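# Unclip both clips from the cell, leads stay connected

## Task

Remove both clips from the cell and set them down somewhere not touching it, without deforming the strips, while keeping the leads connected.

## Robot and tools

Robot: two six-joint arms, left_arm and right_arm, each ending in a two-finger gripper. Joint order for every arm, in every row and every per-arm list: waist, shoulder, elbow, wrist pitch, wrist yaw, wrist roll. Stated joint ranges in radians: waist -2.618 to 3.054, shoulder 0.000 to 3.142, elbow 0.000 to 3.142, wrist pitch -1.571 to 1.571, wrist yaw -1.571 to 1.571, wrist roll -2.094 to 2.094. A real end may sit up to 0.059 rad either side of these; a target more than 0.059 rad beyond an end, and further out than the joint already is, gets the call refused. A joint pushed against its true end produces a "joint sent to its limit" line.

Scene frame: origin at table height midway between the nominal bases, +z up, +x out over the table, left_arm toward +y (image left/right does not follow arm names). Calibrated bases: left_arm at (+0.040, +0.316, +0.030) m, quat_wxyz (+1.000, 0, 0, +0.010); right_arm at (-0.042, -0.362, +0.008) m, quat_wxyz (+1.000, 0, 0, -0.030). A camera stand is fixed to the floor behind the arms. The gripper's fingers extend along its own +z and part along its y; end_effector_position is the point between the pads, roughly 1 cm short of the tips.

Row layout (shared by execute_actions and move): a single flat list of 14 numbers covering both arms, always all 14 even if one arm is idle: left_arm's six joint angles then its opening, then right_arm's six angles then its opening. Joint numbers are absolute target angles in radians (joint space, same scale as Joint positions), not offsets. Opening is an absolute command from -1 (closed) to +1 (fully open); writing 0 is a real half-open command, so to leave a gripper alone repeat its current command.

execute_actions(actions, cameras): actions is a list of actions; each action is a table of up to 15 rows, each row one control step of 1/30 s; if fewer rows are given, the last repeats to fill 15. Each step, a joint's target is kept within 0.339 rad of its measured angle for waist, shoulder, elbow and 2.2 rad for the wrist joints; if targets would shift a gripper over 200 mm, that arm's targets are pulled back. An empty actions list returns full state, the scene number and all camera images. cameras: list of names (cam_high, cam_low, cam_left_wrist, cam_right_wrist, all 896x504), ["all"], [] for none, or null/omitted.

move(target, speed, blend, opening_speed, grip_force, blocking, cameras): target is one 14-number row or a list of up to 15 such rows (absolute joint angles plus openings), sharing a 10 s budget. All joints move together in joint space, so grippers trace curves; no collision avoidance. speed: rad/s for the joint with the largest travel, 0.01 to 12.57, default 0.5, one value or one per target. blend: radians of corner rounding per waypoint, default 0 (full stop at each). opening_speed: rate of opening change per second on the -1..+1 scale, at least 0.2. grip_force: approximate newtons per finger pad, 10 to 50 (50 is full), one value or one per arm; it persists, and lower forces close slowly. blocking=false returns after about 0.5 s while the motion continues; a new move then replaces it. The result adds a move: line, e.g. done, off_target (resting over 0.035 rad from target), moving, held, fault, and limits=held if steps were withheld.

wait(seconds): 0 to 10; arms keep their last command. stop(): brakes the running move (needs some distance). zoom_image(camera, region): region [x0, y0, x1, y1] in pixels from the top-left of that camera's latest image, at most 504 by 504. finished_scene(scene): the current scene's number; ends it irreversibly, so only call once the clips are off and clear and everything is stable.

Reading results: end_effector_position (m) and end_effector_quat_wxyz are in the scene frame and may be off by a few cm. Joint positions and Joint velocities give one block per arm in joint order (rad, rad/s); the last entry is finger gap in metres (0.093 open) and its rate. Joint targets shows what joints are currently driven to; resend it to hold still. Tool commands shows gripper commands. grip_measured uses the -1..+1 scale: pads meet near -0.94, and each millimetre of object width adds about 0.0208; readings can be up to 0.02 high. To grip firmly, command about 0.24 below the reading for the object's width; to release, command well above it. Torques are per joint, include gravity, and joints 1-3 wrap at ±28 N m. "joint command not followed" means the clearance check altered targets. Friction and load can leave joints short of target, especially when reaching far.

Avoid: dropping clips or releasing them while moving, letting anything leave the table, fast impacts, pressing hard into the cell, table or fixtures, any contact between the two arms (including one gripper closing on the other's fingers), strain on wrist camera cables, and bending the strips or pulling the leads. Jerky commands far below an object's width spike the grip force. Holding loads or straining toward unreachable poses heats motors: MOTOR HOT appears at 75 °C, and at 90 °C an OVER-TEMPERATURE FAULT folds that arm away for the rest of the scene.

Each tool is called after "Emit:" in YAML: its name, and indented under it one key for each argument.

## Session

Emit:
execute_actions:
  actions: []

Emit:
zoom_image:
  camera: "cam_high"
  region: [300, 180, 600, 400]

Emit:
zoom_image:
  camera: "cam_low"
  region: [340, 150, 560, 290]

Scene clock: 0.00 s.
left_arm: end_effector_position=(+0.3929, +0.2810, +0.2308) grip_measured=+1.000 end_effector_quat_wxyz=(+0.340, -0.192, +0.920, -0.021) | right_arm: end_effector_position=(+0.2777, -0.1942, +0.3091) grip_measured=+1.000 end_effector_quat_wxyz=(+0.371, -0.072, +0.906, +0.191)
Joint positions: left_arm=[-0.223 1.318 1.156 -0.743 -0.22 -0.538 0.093] | right_arm=[0.504 1.276 1.417 -0.854 -0.084 0.324 0.093]
Joint velocities: within noise
Joint torques (N m): no reading
Heat: left arm: 40 °C; right arm: 43 °C.
Joint targets: left_arm=[-0.223 1.311 1.169 -0.737 -0.221 -0.538] | right_arm=[0.504 1.270 1.429 -0.854 -0.085 0.325]
Tool commands: left_gripper/opening=+1.0 right_gripper/opening=+1.0

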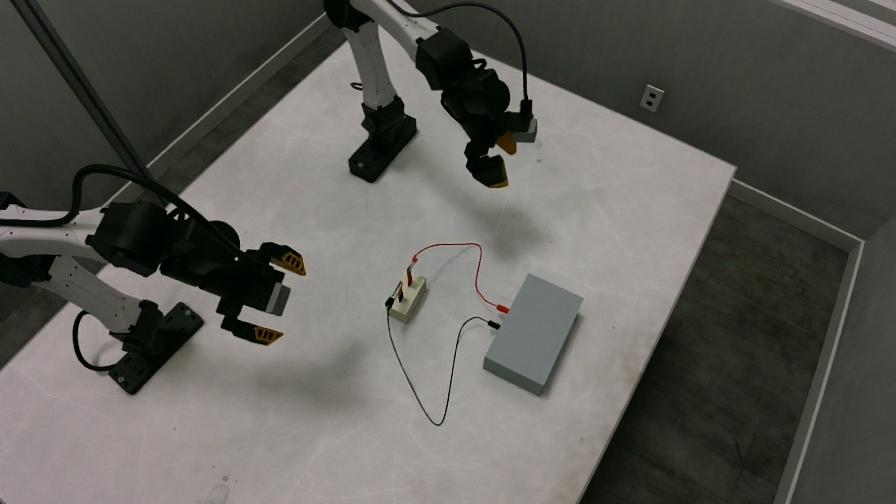

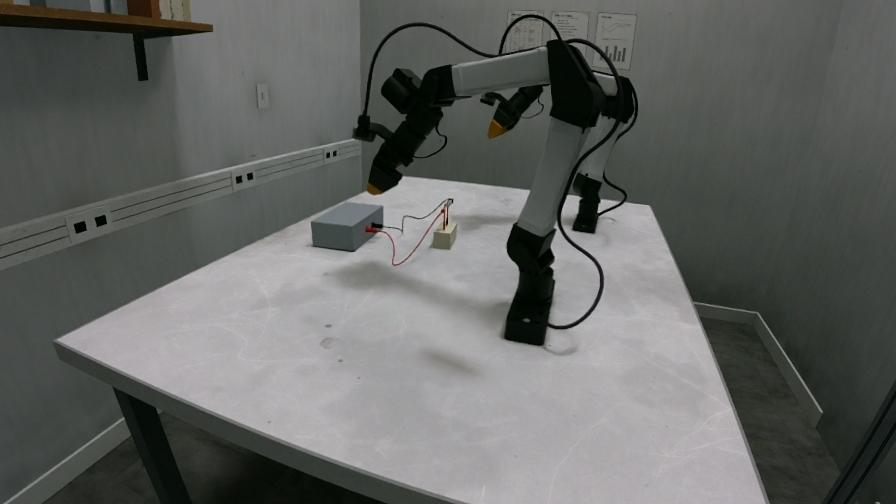

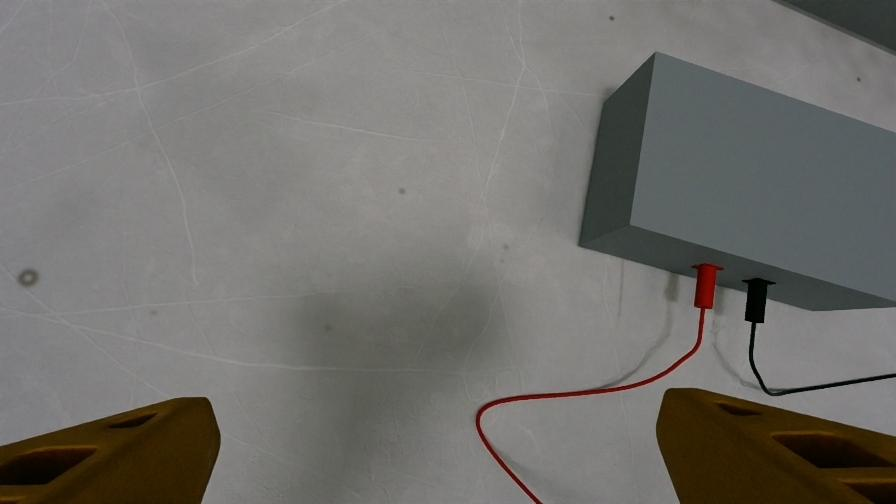

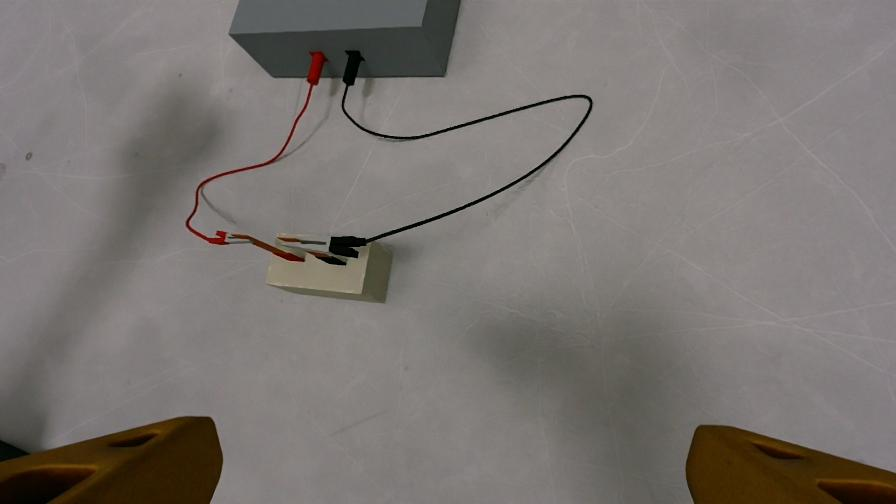

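Scaled by 1.680 from the camera's 896x504 image, which has a finer 1280x720 frame.

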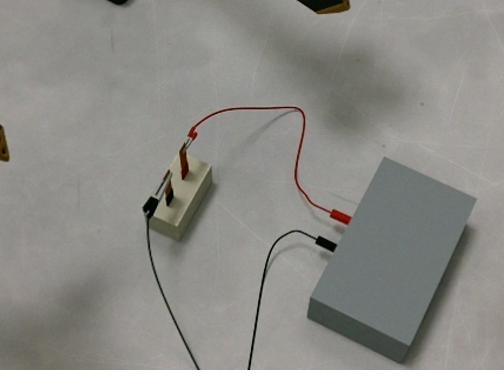

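Scaled by 2.291 from the camera's 896x504 image, which has a finer 1280x720 frame.

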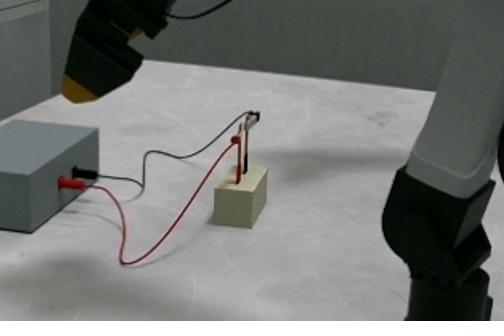

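Emit:
move:
  target: [-0.719,1.905,1.793,-1.44,0,0.697,1,0.115,1.502,0.6,0.8,0.051,0.045,1]
  cameras: ["cam_left_wrist","cam_high"]
  speed: 0.8

Scene clock: 16.63 s.
left_arm: end_effector_position=(+0.3160, +0.0877, +0.1788) grip_measured=+1.000 end_effector_quat_wxyz=(+0.009, +0.638, +0.770, +0.005) | right_arm: end_effector_position=(+0.3999, -0.3423, +0.2003) grip_measured=+1.000 end_effector_quat_wxyz=(+0.660, +0.012, +0.750, +0.023)
Joint positions: left_arm=[-0.717 1.892 1.761 -1.423 -0.011 0.689 0.093] | right_arm=[0.12 1.5 0.606 0.767 0.042 0.056 0.093]
Joint torques (N m): left_arm=[-0.28 -8.05 8.36 0.13 0.18 0.02] | right_arm=[-0.24 -4.53 6 2.63 0.21 -0.1]
Heat: left arm: 42 °C; right arm: 47 °C.
Joint targets: left_arm=[-0.719 1.905 1.793 -1.440 0.000 0.697] | right_arm=[0.115 1.502 0.600 0.800 0.051 0.045]
move: done
Images, in order (width x height): cam_high 896x504, cam_left_wrist 896x504.

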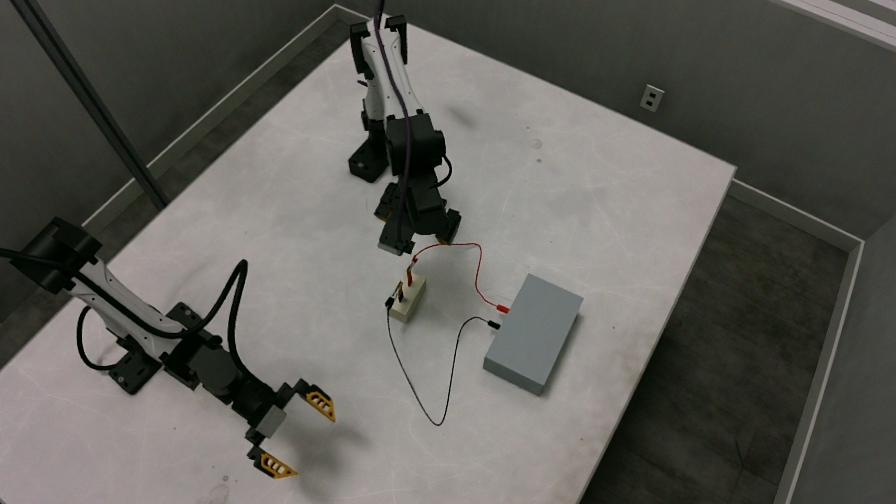

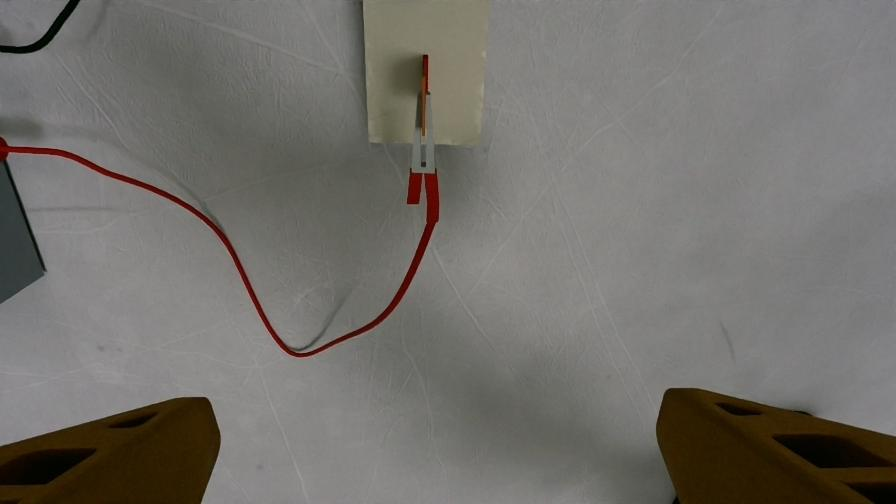

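Emit:
move:
  target: [-0.763,2.031,1.685,-1.210,0.01,0.644,1,0.115,1.502,0.6,0.8,0.051,0.045,1]
  cameras: ["cam_left_wrist","cam_low"]
  speed: 0.25

Emit:
zoom_image:
  camera: "cam_low"
  region: [390, 160, 500, 260]

Scene clock: 30.17 s.
left_arm: end_effector_position=(+0.3290, +0.0547, +0.1169) grip_measured=+1.000 end_effector_quat_wxyz=(+0.008, +0.639, +0.769, +0.000) | right_arm: end_effector_position=(+0.4000, -0.3424, +0.2004) grip_measured=+1.000 end_effector_quat_wxyz=(+0.661, +0.012, +0.750, +0.023)
Joint positions: left_arm=[-0.756 2.019 1.692 -1.228 -0.001 0.65 0.093] | right_arm=[0.12 1.5 0.606 0.768 0.042 0.056 0.093]
Joint torques (N m): left_arm=[-0.64 -9.22 5.34 0.47 0.19 -0.13] | right_arm=[-0.21 -4.51 6.05 2.63 0.17 -0.1]
Heat: left arm: 43 °C; right arm: 51 °C.
Joint targets: left_arm=[-0.763 2.031 1.685 -1.210 0.010 0.644] | right_arm=[0.115 1.502 0.600 0.800 0.051 0.045]
move: done
Images, in order (width x height): cam_low 896x504, cam_left_wrist 896x504.

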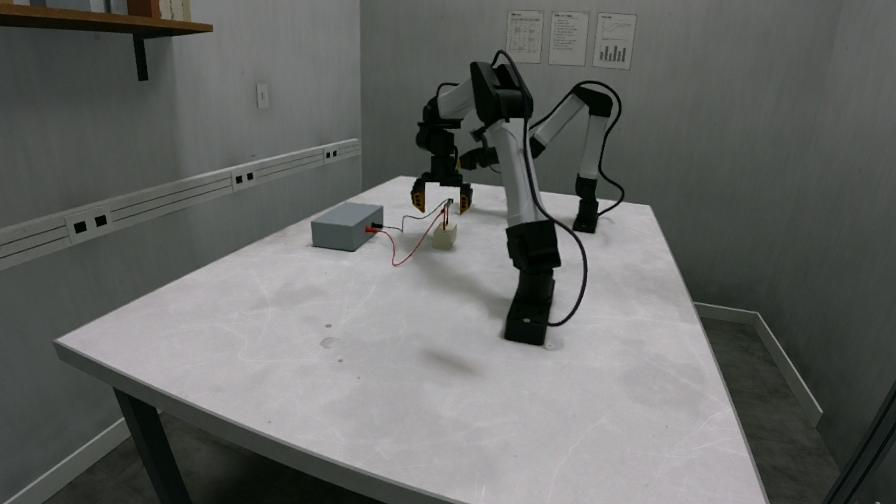

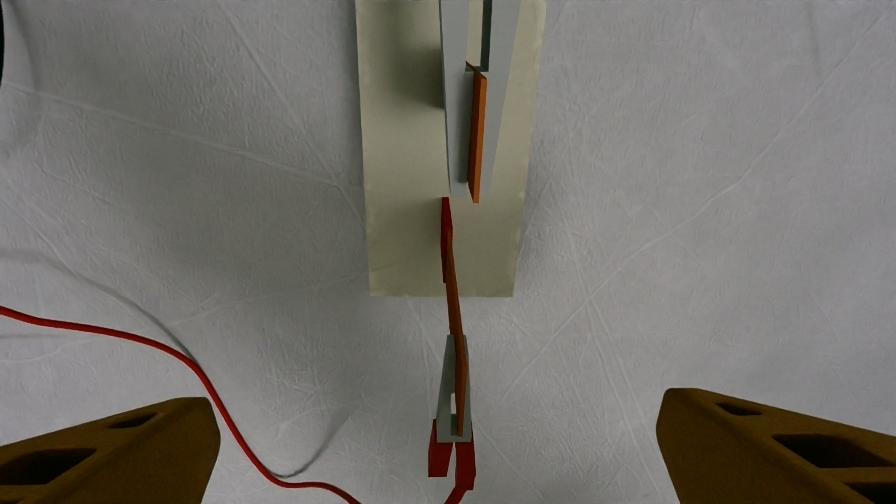

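Scaled by 4.582 from the camera's 896x504 image, which has a finer 1280x720 frame.

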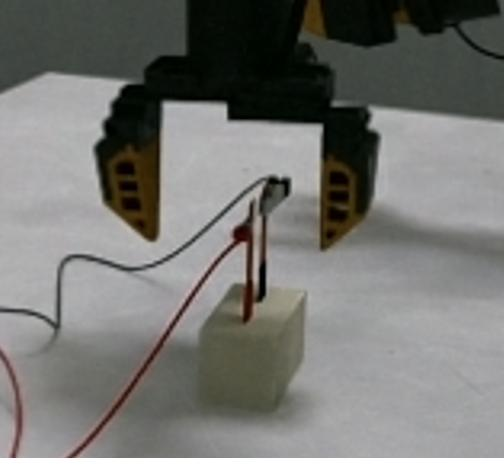

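Emit:
move:
  target: [-0.772,2.030,1.652,-1.180,0.01,0.636,1,0.115,1.502,0.6,0.8,0.051,0.045,1]
  cameras: ["cam_left_wrist","cam_low"]
  speed: 0.15

Emit:
zoom_image:
  camera: "cam_low"
  region: [390, 160, 500, 260]

Scene clock: 41.77 s.
left_arm: end_effector_position=(+0.3259, +0.0530, +0.1090) grip_measured=+1.000 end_effector_quat_wxyz=(+0.007, +0.639, +0.769, +0.000) | right_arm: end_effector_position=(+0.4000, -0.3424, +0.2004) grip_measured=+1.000 end_effector_quat_wxyz=(+0.661, +0.012, +0.750, +0.023)
Joint positions: left_arm=[-0.765 2.019 1.661 -1.198 -0.001 0.642 0.093] | right_arm=[0.12 1.5 0.606 0.768 0.042 0.056 0.093]
Joint torques (N m): left_arm=[-0.65 -9.29 5.16 0.46 0.19 -0.13] | right_arm=[-0.14 -4.51 6.05 2.63 0.21 -0.11]
Heat: left arm: 46 °C; right arm: 53 °C.
Joint targets: left_arm=[-0.772 2.030 1.652 -1.180 0.010 0.636] | right_arm=[0.115 1.502 0.600 0.800 0.051 0.045]
move: done
Images, in order (width x height): cam_low 896x504, cam_left_wrist 896x504.

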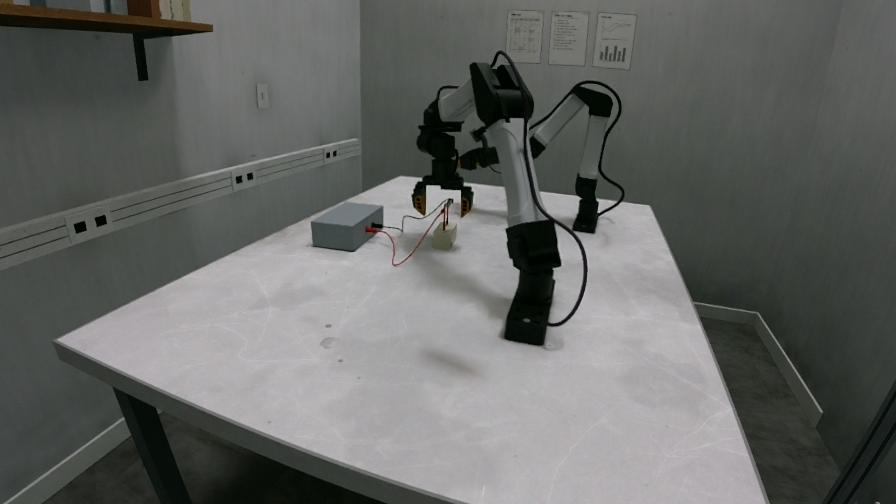

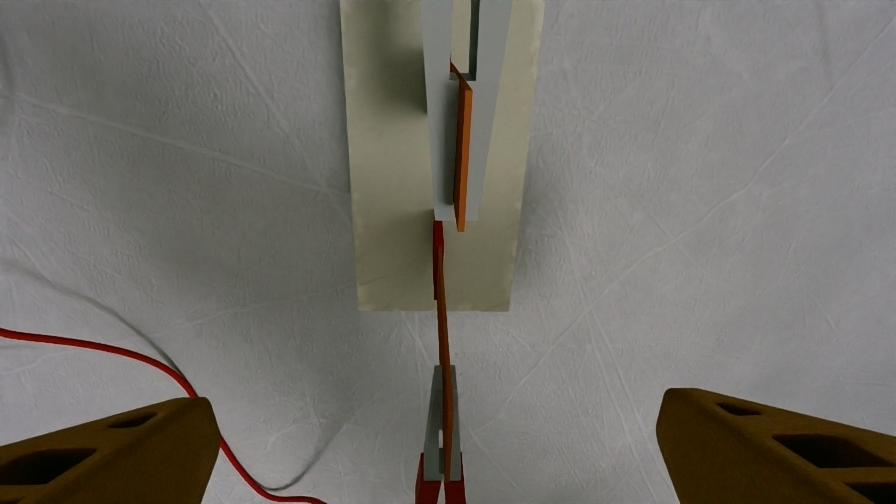

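Scaled by 4.582 from the camera's 896x504 image, which has a finer 1280x720 frame.

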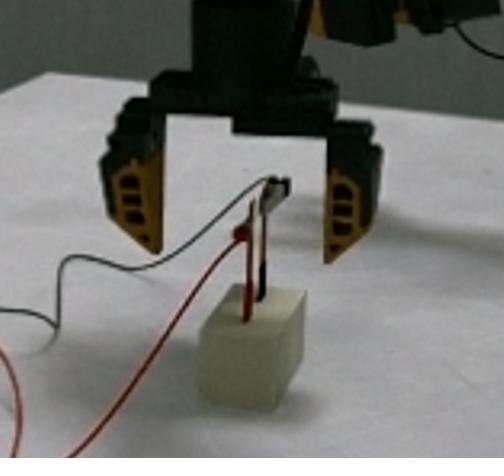

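Emit:
move:
  target: [-0.774,2.030,1.652,-1.180,0.01,0.636,-0.65,0.115,1.502,0.6,0.8,0.051,0.045,1]
  cameras: ["cam_left_wrist"]
  opening_speed: 0.8

Emit:
zoom_image:
  camera: "cam_left_wrist"
  region: [340, 340, 540, 504]

Scene clock: 47.17 s.
left_arm: end_effector_position=(+0.3259, +0.0529, +0.1090) grip_measured=-0.647 end_effector_quat_wxyz=(+0.008, +0.639, +0.769, +0.000) | right_arm: end_effector_position=(+0.4000, -0.3424, +0.2004) grip_measured=+1.000 end_effector_quat_wxyz=(+0.661, +0.012, +0.750, +0.023)
Joint positions: left_arm=[-0.765 2.019 1.661 -1.198 -0.001 0.641 0.014] | right_arm=[0.12 1.5 0.606 0.768 0.042 0.056 0.093]
Joint torques (N m): left_arm=[-0.81 -9.28 5.15 0.45 0.2 -0.12] | right_arm=[-0.17 -4.52 6.19 2.66 0.21 -0.11]
Heat: left arm: 47 °C; right arm: 54 °C.
Joint targets: left_arm=[-0.774 2.030 1.652 -1.180 0.010 0.636] | right_arm=[0.115 1.502 0.600 0.800 0.051 0.045]
move: done
Images, in order (width x height): cam_left_wrist 896x504.

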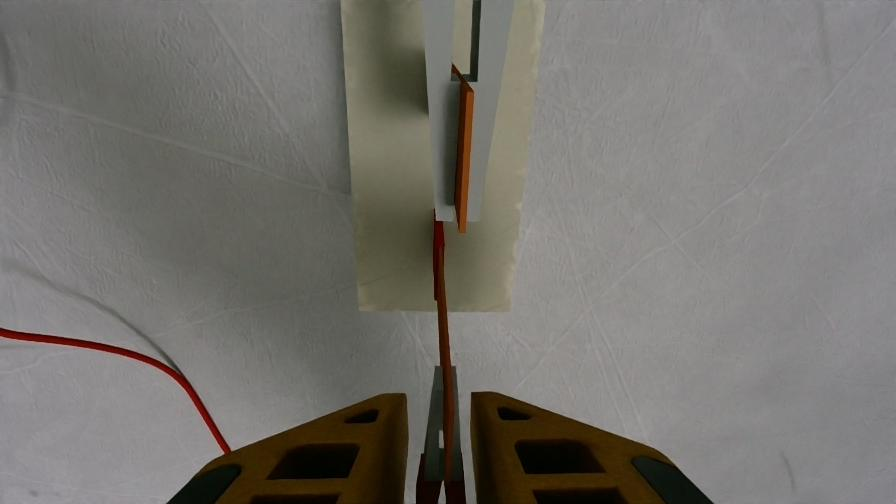

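Scaled by 2.520 from the camera's 896x504 image, which has a finer 1280x720 frame.

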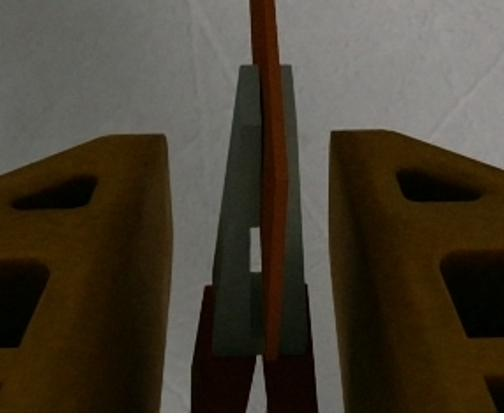

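Emit:
move:
  target: [-0.774,2.030,1.652,-1.180,0.01,0.636,-1,0.115,1.502,0.6,0.8,0.051,0.045,1]
  cameras: ["cam_left_wrist"]
  opening_speed: 0.2

Emit:
zoom_image:
  camera: "cam_left_wrist"
  region: [340, 340, 540, 504]

Scene clock: 52.30 s.
left_arm: end_effector_position=(+0.3259, +0.0529, +0.1090) grip_measured=-0.919 end_effector_quat_wxyz=(+0.008, +0.639, +0.769, +0.000) | right_arm: end_effector_position=(+0.4000, -0.3424, +0.2004) grip_measured=+1.000 end_effector_quat_wxyz=(+0.661, +0.012, +0.750, +0.023)
Joint positions: left_arm=[-0.765 2.019 1.661 -1.198 -0.001 0.641 0.001] | right_arm=[0.12 1.5 0.606 0.768 0.042 0.056 0.093]
Joint torques (N m): left_arm=[-0.84 -9.28 5.16 0.46 0.19 -0.12] | right_arm=[-0.25 -4.57 6.16 2.61 0.23 -0.1]
Heat: left arm: 48 °C; right arm: 55 °C.
Joint targets: left_arm=[-0.774 2.030 1.652 -1.180 0.010 0.636] | right_arm=[0.115 1.502 0.600 0.800 0.051 0.045]
move: done
Images, in order (width x height): cam_left_wrist 896x504.

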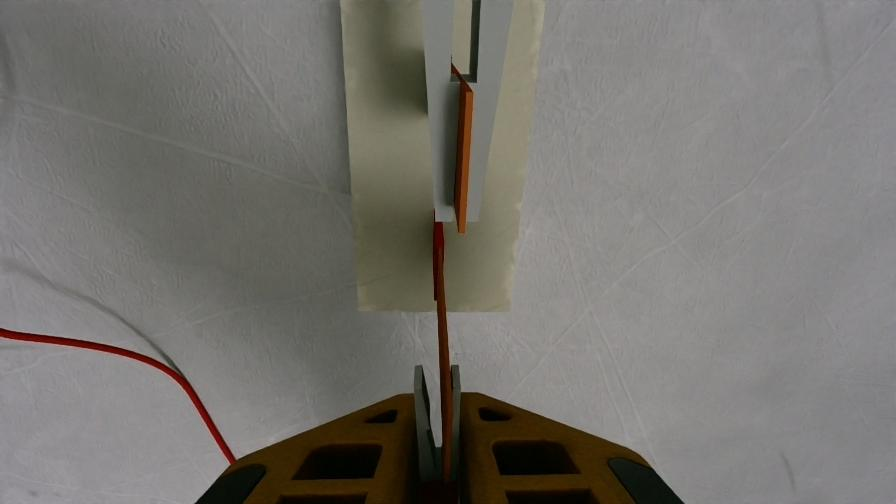

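Scaled by 2.520 from the camera's 896x504 image, which has a finer 1280x720 frame.

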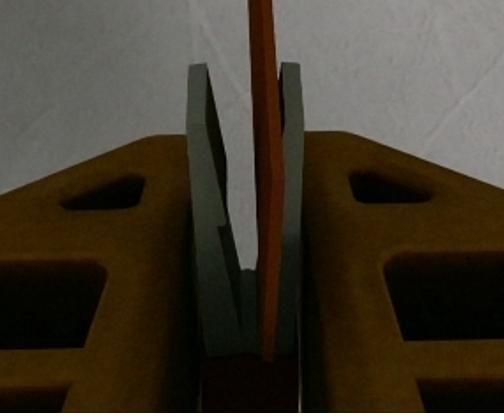

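Emit:
move:
  target:
    - [-0.774,1.98,1.652,-1.180,0.01,0.636,-1,0.115,1.502,0.6,0.8,0.051,0.045,1]
    - [-0.774,1.895,1.652,-1.19,0.01,0.636,-1,0.115,1.502,0.6,0.8,0.051,0.045,1]
  cameras: ["cam_left_wrist","cam_low"]
  speed: 0.1
  blend: 0.03

Emit:
zoom_image:
  camera: "cam_low"
  region: [390, 160, 500, 260]

Scene clock: 59.37 s.
left_arm: end_effector_position=(+0.3269, +0.0517, +0.1393) grip_measured=-0.927 end_effector_quat_wxyz=(+0.049, +0.638, +0.769, -0.003) | right_arm: end_effector_position=(+0.4000, -0.3424, +0.2004) grip_measured=+1.000 end_effector_quat_wxyz=(+0.661, +0.012, +0.750, +0.023)
Joint positions: left_arm=[-0.765 1.937 1.661 -1.198 0 0.641 0.001] | right_arm=[0.12 1.5 0.606 0.768 0.042 0.056 0.093]
Joint torques (N m): left_arm=[-0.83 -13.87 5.34 0.53 0.18 -0.12] | right_arm=[-0.25 -4.59 6.16 2.62 0.21 -0.11]
Heat: left arm: 50 °C; right arm: 56 °C.
Joint targets: left_arm=[-0.774 1.895 1.652 -1.190 0.010 0.636] | right_arm=[0.115 1.502 0.600 0.800 0.051 0.045]
move: off_target (left_arm); blend cut to 0.025 rad at target 1; left_arm: the shoulder is farthest, 0.042 rad from its target
Images, in order (width x height): cam_low 896x504, cam_left_wrist 896x504.

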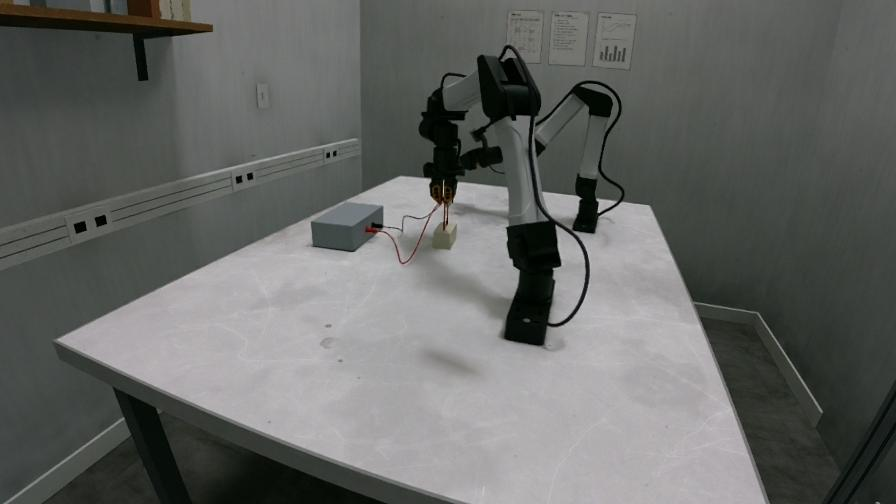

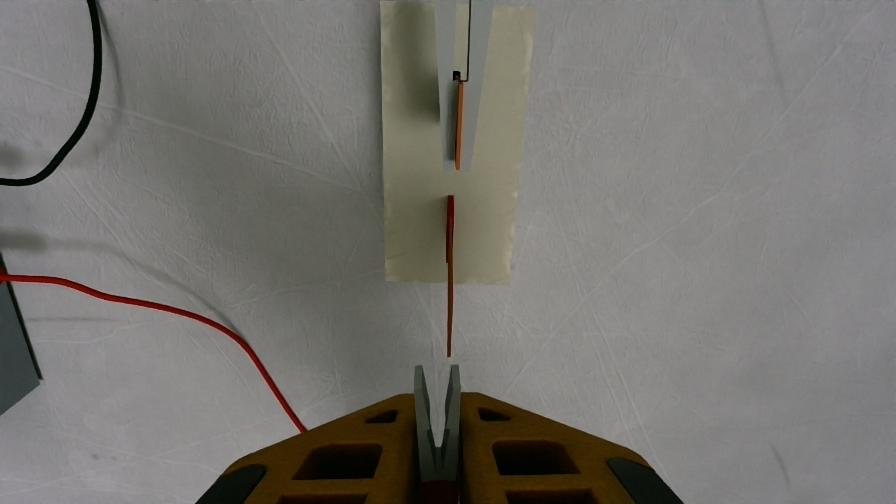

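Scaled by 4.582 from the camera's 896x504 image, which has a finer 1280x720 frame.

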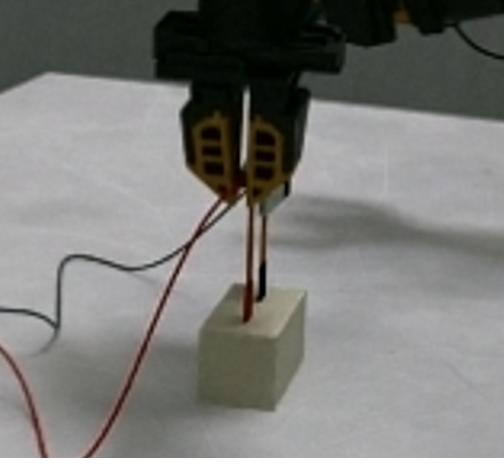

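Emit:
move:
  target:
    - [-0.5013,1.69,1.332,-1.195,0.01,0.905,-1,0.115,1.502,0.6,0.8,0.051,0.045,1]
    - [-0.5013,1.798,1.092,-0.855,0.01,0.905,-1,0.115,1.502,0.6,0.8,0.051,0.045,1]
  cameras: ["cam_left_wrist","cam_low","cam_high"]
  speed: 0.3
  blend: 0.05

Emit:
zoom_image:
  camera: "cam_low"
  region: [390, 160, 500, 260]

Scene clock: 72.40 s.
left_arm: end_effector_position=(+0.3100, +0.1724, +0.0492) grip_measured=-0.927 end_effector_quat_wxyz=(+0.004, +0.638, +0.770, +0.000) | right_arm: end_effector_position=(+0.4000, -0.3424, +0.2004) grip_measured=+1.000 end_effector_quat_wxyz=(+0.661, +0.012, +0.750, +0.023)
Joint positions: left_arm=[-0.508 1.787 1.099 -0.875 0.002 0.896 0.001] | right_arm=[0.12 1.5 0.606 0.768 0.042 0.056 0.093]
Joint torques (N m): left_arm=[0.54 -6.8 4.86 0.45 0.17 0.04] | right_arm=[-0.06 -4.63 6.08 2.62 0.16 -0.11]
Heat: left arm: 51 °C; right arm: 57 °C.
Joint targets: left_arm=[-0.501 1.798 1.092 -0.855 0.010 0.905] | right_arm=[0.115 1.502 0.600 0.800 0.051 0.045]
move: done
Images, in order (width x height): cam_high 896x504, cam_low 896x504, cam_left_wrist 896x504.

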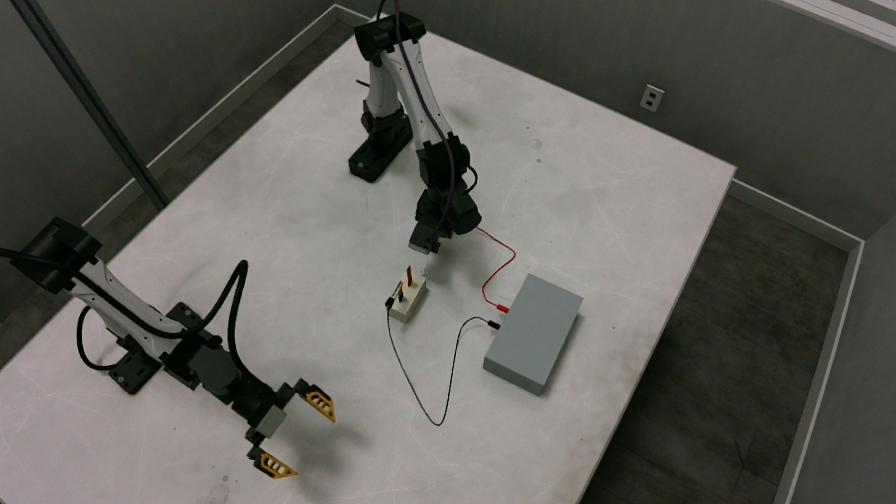

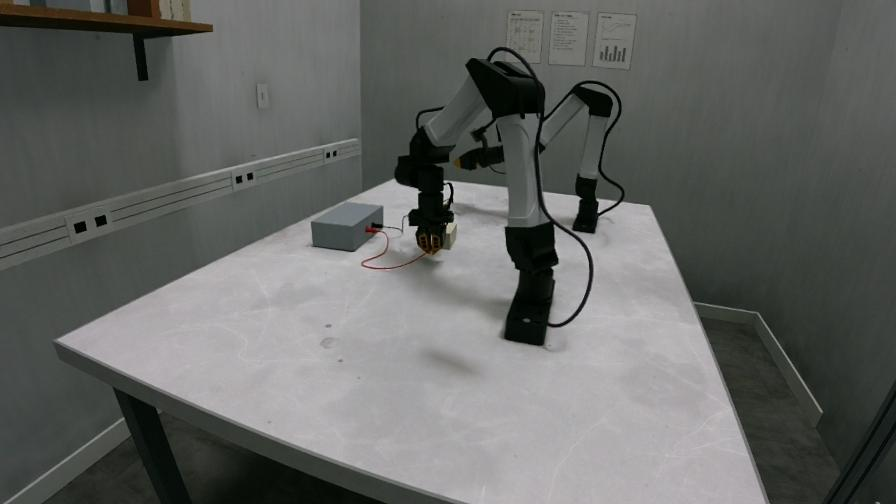

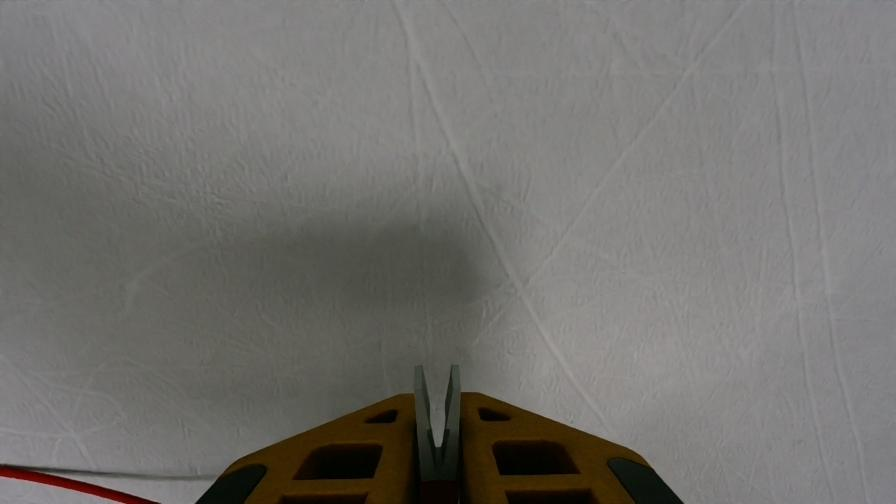

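Scaled by 4.582 from the camera's 896x504 image, which has a finer 1280x720 frame.

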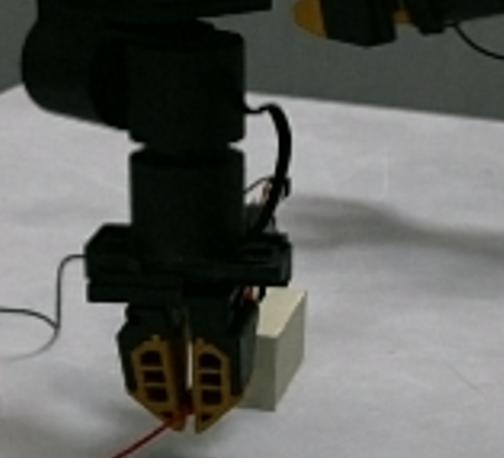

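Emit:
move:
  target:
    - [-0.495,1.851,1.034,-0.748,0.01,0.905,-1,0.115,1.502,0.6,0.8,0.051,0.045,1]
    - [-0.495,1.851,1.034,-0.748,0.01,0.905,-0.3,0.115,1.502,0.6,0.8,0.051,0.045,1]
    - [-0.495,1.77,1.10,-0.87,0.01,0.905,0.0,0.115,1.502,0.6,0.8,0.051,0.045,1]
  cameras: ["cam_left_wrist","cam_low","cam_high"]
  speed: 0.12
  opening_speed: 0.5

Scene clock: 82.10 s.
left_arm: end_effector_position=(+0.3051, +0.1765, +0.0385) grip_measured=-0.003 end_effector_quat_wxyz=(-0.008, +0.636, +0.771, -0.003) | right_arm: end_effector_position=(+0.4000, -0.3424, +0.2004) grip_measured=+1.000 end_effector_quat_wxyz=(+0.661, +0.012, +0.750, +0.023)
Joint positions: left_arm=[-0.503 1.804 1.073 -0.855 0.002 0.897 0.045] | right_arm=[0.12 1.5 0.606 0.768 0.042 0.056 0.093]
Joint torques (N m): left_arm=[0.65 -11.12 7.35 0.07 0.16 0.03] | right_arm=[-0.17 -4.56 6.04 2.64 0.2 -0.11]
Heat: left arm: 51 °C; right arm: 58 °C.
Joint targets: left_arm=[-0.495 1.770 1.100 -0.870 0.010 0.905] | right_arm=[0.115 1.502 0.600 0.800 0.051 0.045]
move: done
Images, in order (width x height): cam_high 896x504, cam_low 896x504, cam_left_wrist 896x504.

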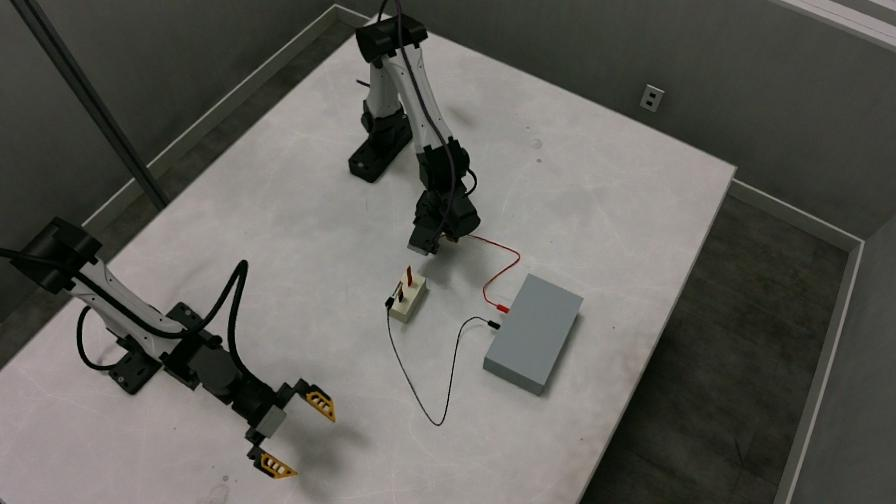

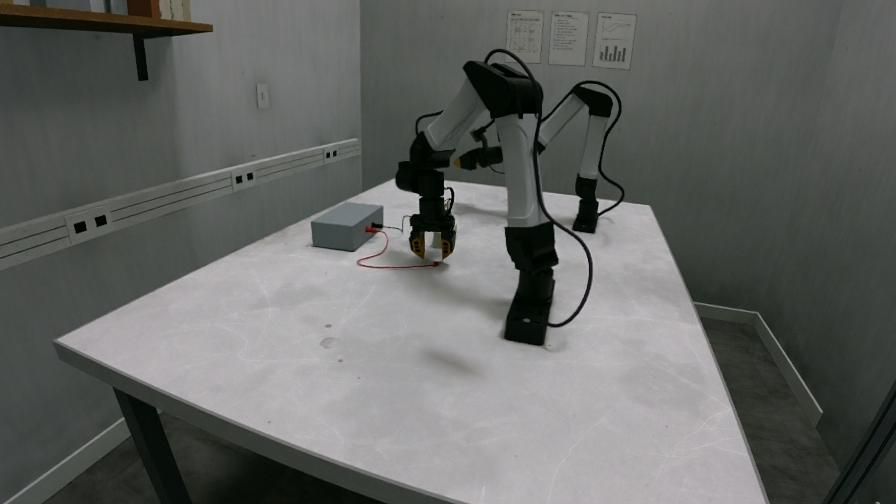

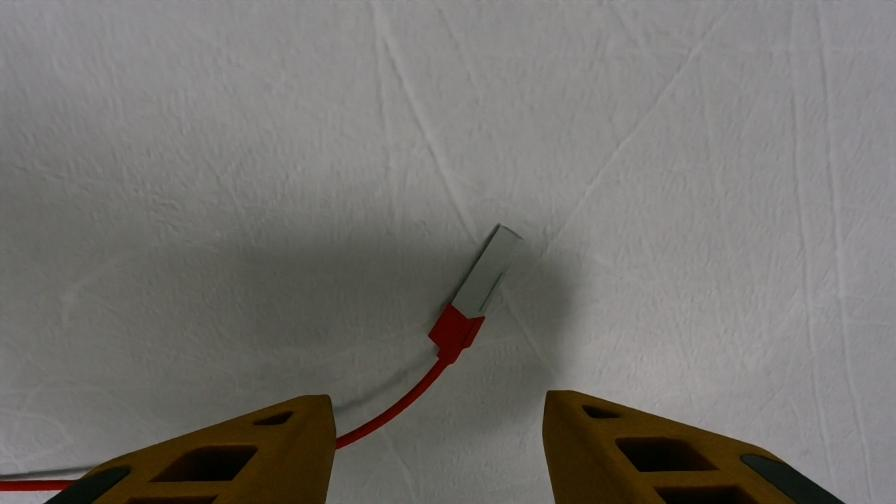

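Emit:
move:
  target:
    - [-0.55,1.66,1.58,-1.46,0.01,0.85,1,0.115,1.502,0.6,0.8,0.051,0.045,1]
    - [-0.892,2.28,2.307,-1.56,0.01,0.514,1,0.115,1.502,0.6,0.8,0.051,0.045,1]
  cameras: ["cam_left_wrist","cam_low"]
  speed: 0.4
  blend: 0.05

Emit:
zoom_image:
  camera: "cam_low"
  region: [390, 160, 500, 260]

Scene clock: 95.37 s.
left_arm: end_effector_position=(+0.3250, -0.0227, +0.1661) grip_measured=+1.000 end_effector_quat_wxyz=(+0.019, +0.641, +0.768, -0.005) | right_arm: end_effector_position=(+0.4000, -0.3424, +0.2004) grip_measured=+1.000 end_effector_quat_wxyz=(+0.661, +0.012, +0.750, +0.023)
Joint positions: left_arm=[-0.891 2.266 2.275 -1.543 0.003 0.521 0.093] | right_arm=[0.12 1.5 0.606 0.768 0.042 0.056 0.093]
Joint torques (N m): left_arm=[-0.16 -10.71 8.24 0.19 0.15 -0.13] | right_arm=[-0.1 -4.55 6.02 2.63 0.23 -0.12]
Heat: left arm: 53 °C; right arm: 59 °C.
Joint targets: left_arm=[-0.892 2.280 2.307 -1.560 0.010 0.514] | right_arm=[0.115 1.502 0.600 0.800 0.051 0.045]
move: done
Images, in order (width x height): cam_low 896x504, cam_left_wrist 896x504.

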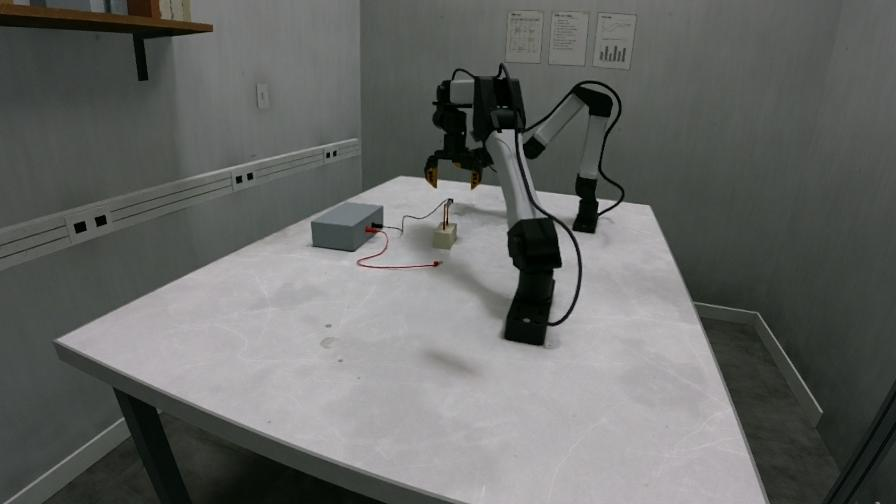

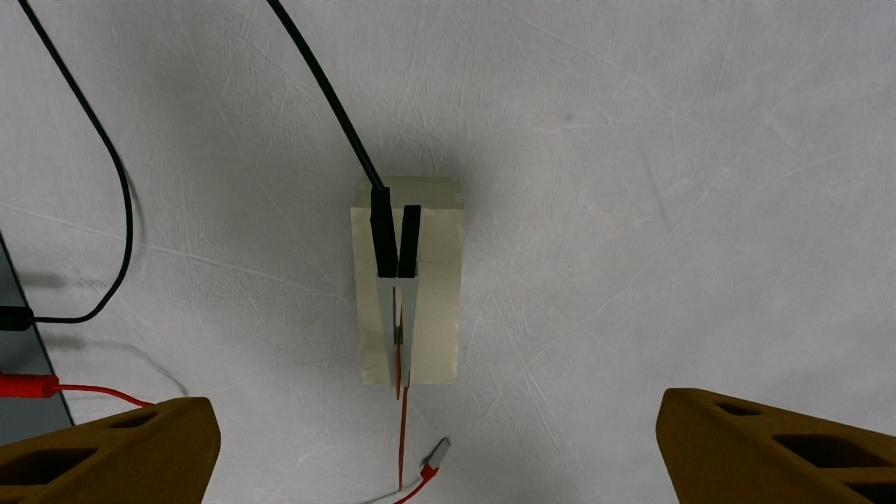

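Scaled by 4.582 from the camera's 896x504 image, which has a finer 1280x720 frame.

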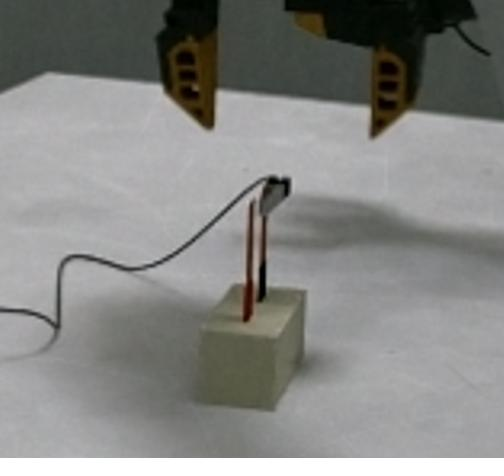

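Emit:
move:
  target: [-0.899,2.447,2.380,-1.485,0.01,0.506,1,0.115,1.502,0.6,0.8,0.051,0.045,1]
  cameras: ["cam_left_wrist","cam_low"]
  speed: 0.15

Emit:
zoom_image:
  camera: "cam_low"
  region: [390, 160, 500, 260]

Scene clock: 125.53 s.
left_arm: end_effector_position=(+0.3397, -0.0401, +0.1119) grip_measured=+1.000 end_effector_quat_wxyz=(-0.008, +0.637, +0.770, +0.000) | right_arm: end_effector_position=(+0.4000, -0.3424, +0.2004) grip_measured=+1.000 end_effector_quat_wxyz=(+0.661, +0.012, +0.750, +0.023)
Joint positions: left_arm=[-0.891 2.431 2.346 -1.502 0.003 0.512 0.093] | right_arm=[0.12 1.5 0.606 0.768 0.042 0.056 0.093]
Joint torques (N m): left_arm=[-0.73 -11.62 8.34 0.39 0.15 -0.13] | right_arm=[-0.18 -4.49 6.26 2.64 0.2 -0.11]
Heat: left arm: 56 °C; right arm: 61 °C.
Joint targets: left_arm=[-0.899 2.447 2.380 -1.485 0.010 0.506] | right_arm=[0.115 1.502 0.600 0.800 0.051 0.045]
move: done
Images, in order (width x height): cam_low 896x504, cam_left_wrist 896x504.

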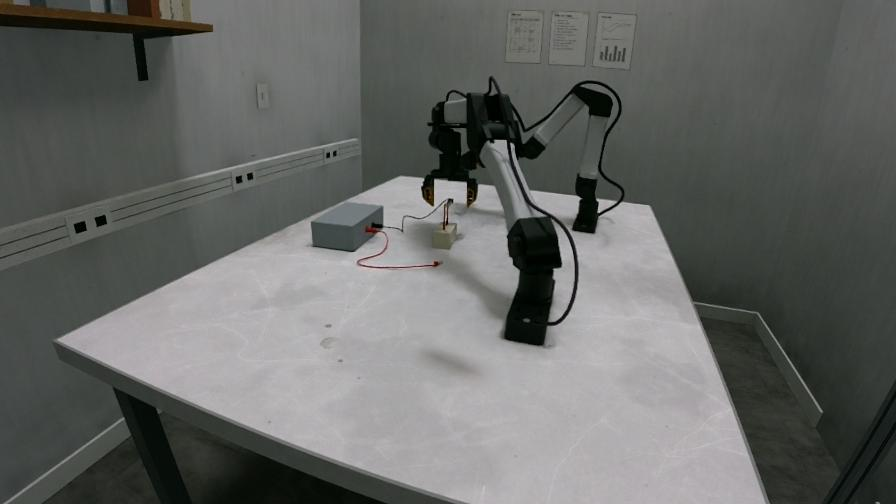

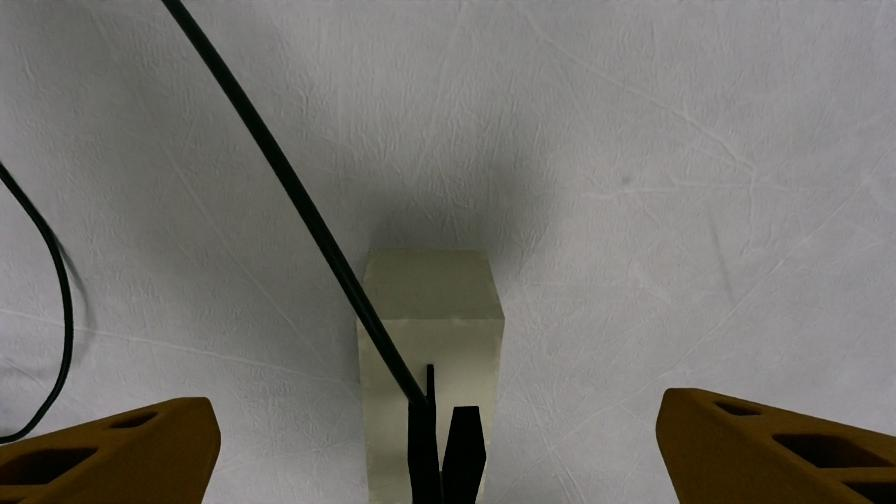

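Scaled by 4.582 from the camera's 896x504 image, which has a finer 1280x720 frame.

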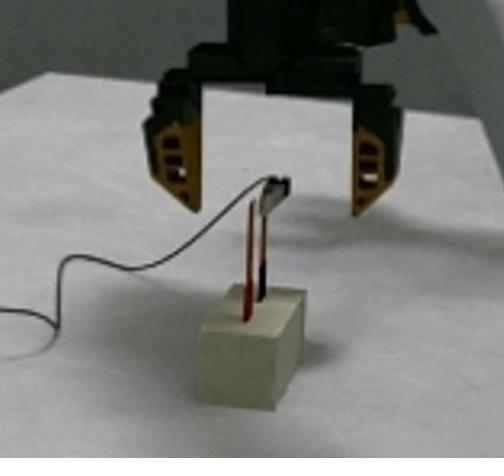

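Emit:
move:
  target:
    - [-0.905,2.27,2.215,-1.33,0.01,0.500,1,0.115,1.502,0.6,0.8,0.051,0.045,1]
    - [-0.916,2.343,2.201,-1.315,0.01,0.490,1,0.115,1.502,0.6,0.8,0.051,0.045,1]
  cameras: ["cam_left_wrist","cam_low"]
  speed: 0.15

Emit:
zoom_image:
  camera: "cam_low"
  region: [390, 160, 500, 260]

Scene clock: 146.87 s.
left_arm: end_effector_position=(+0.3428, -0.0574, +0.1269) grip_measured=+1.000 end_effector_quat_wxyz=(+0.060, +0.637, +0.768, -0.013) | right_arm: end_effector_position=(+0.4000, -0.3424, +0.2004) grip_measured=+1.000 end_effector_quat_wxyz=(+0.661, +0.012, +0.750, +0.023)
Joint positions: left_arm=[-0.909 2.324 2.211 -1.333 0.003 0.496 0.093] | right_arm=[0.12 1.5 0.606 0.768 0.042 0.056 0.093]
Joint torques (N m): left_arm=[-0.64 -10.97 5.29 0.68 0.15 -0.13] | right_arm=[-0.18 -4.49 6.17 2.6 0.24 -0.1]
Heat: left arm: 56 °C; right arm: 62 °C.
Joint targets: left_arm=[-0.916 2.343 2.201 -1.315 0.010 0.490] | right_arm=[0.115 1.502 0.600 0.800 0.051 0.045]
move: done
Images, in order (width x height): cam_low 896x504, cam_left_wrist 896x504.

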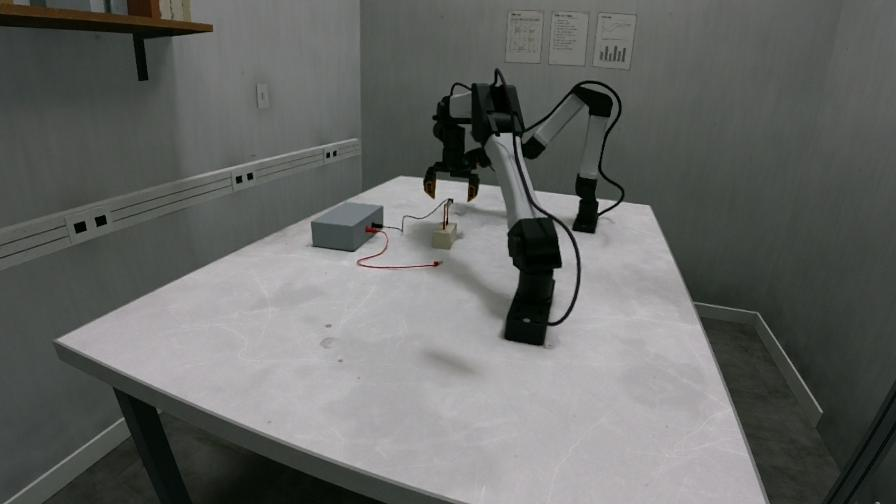

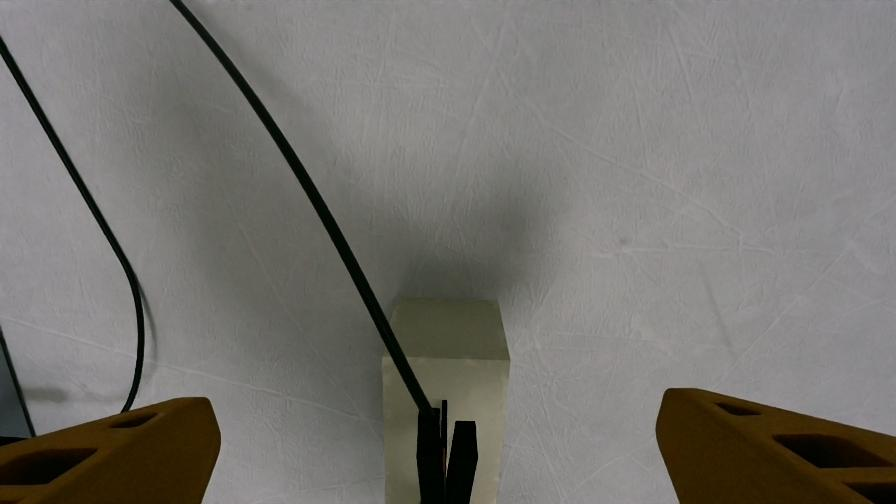

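Scaled by 4.582 from the camera's 896x504 image, which has a finer 1280x720 frame.

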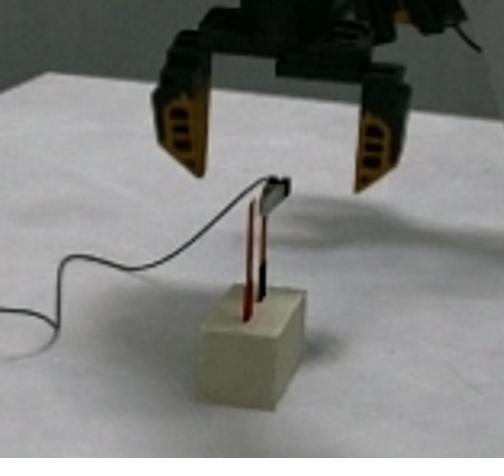

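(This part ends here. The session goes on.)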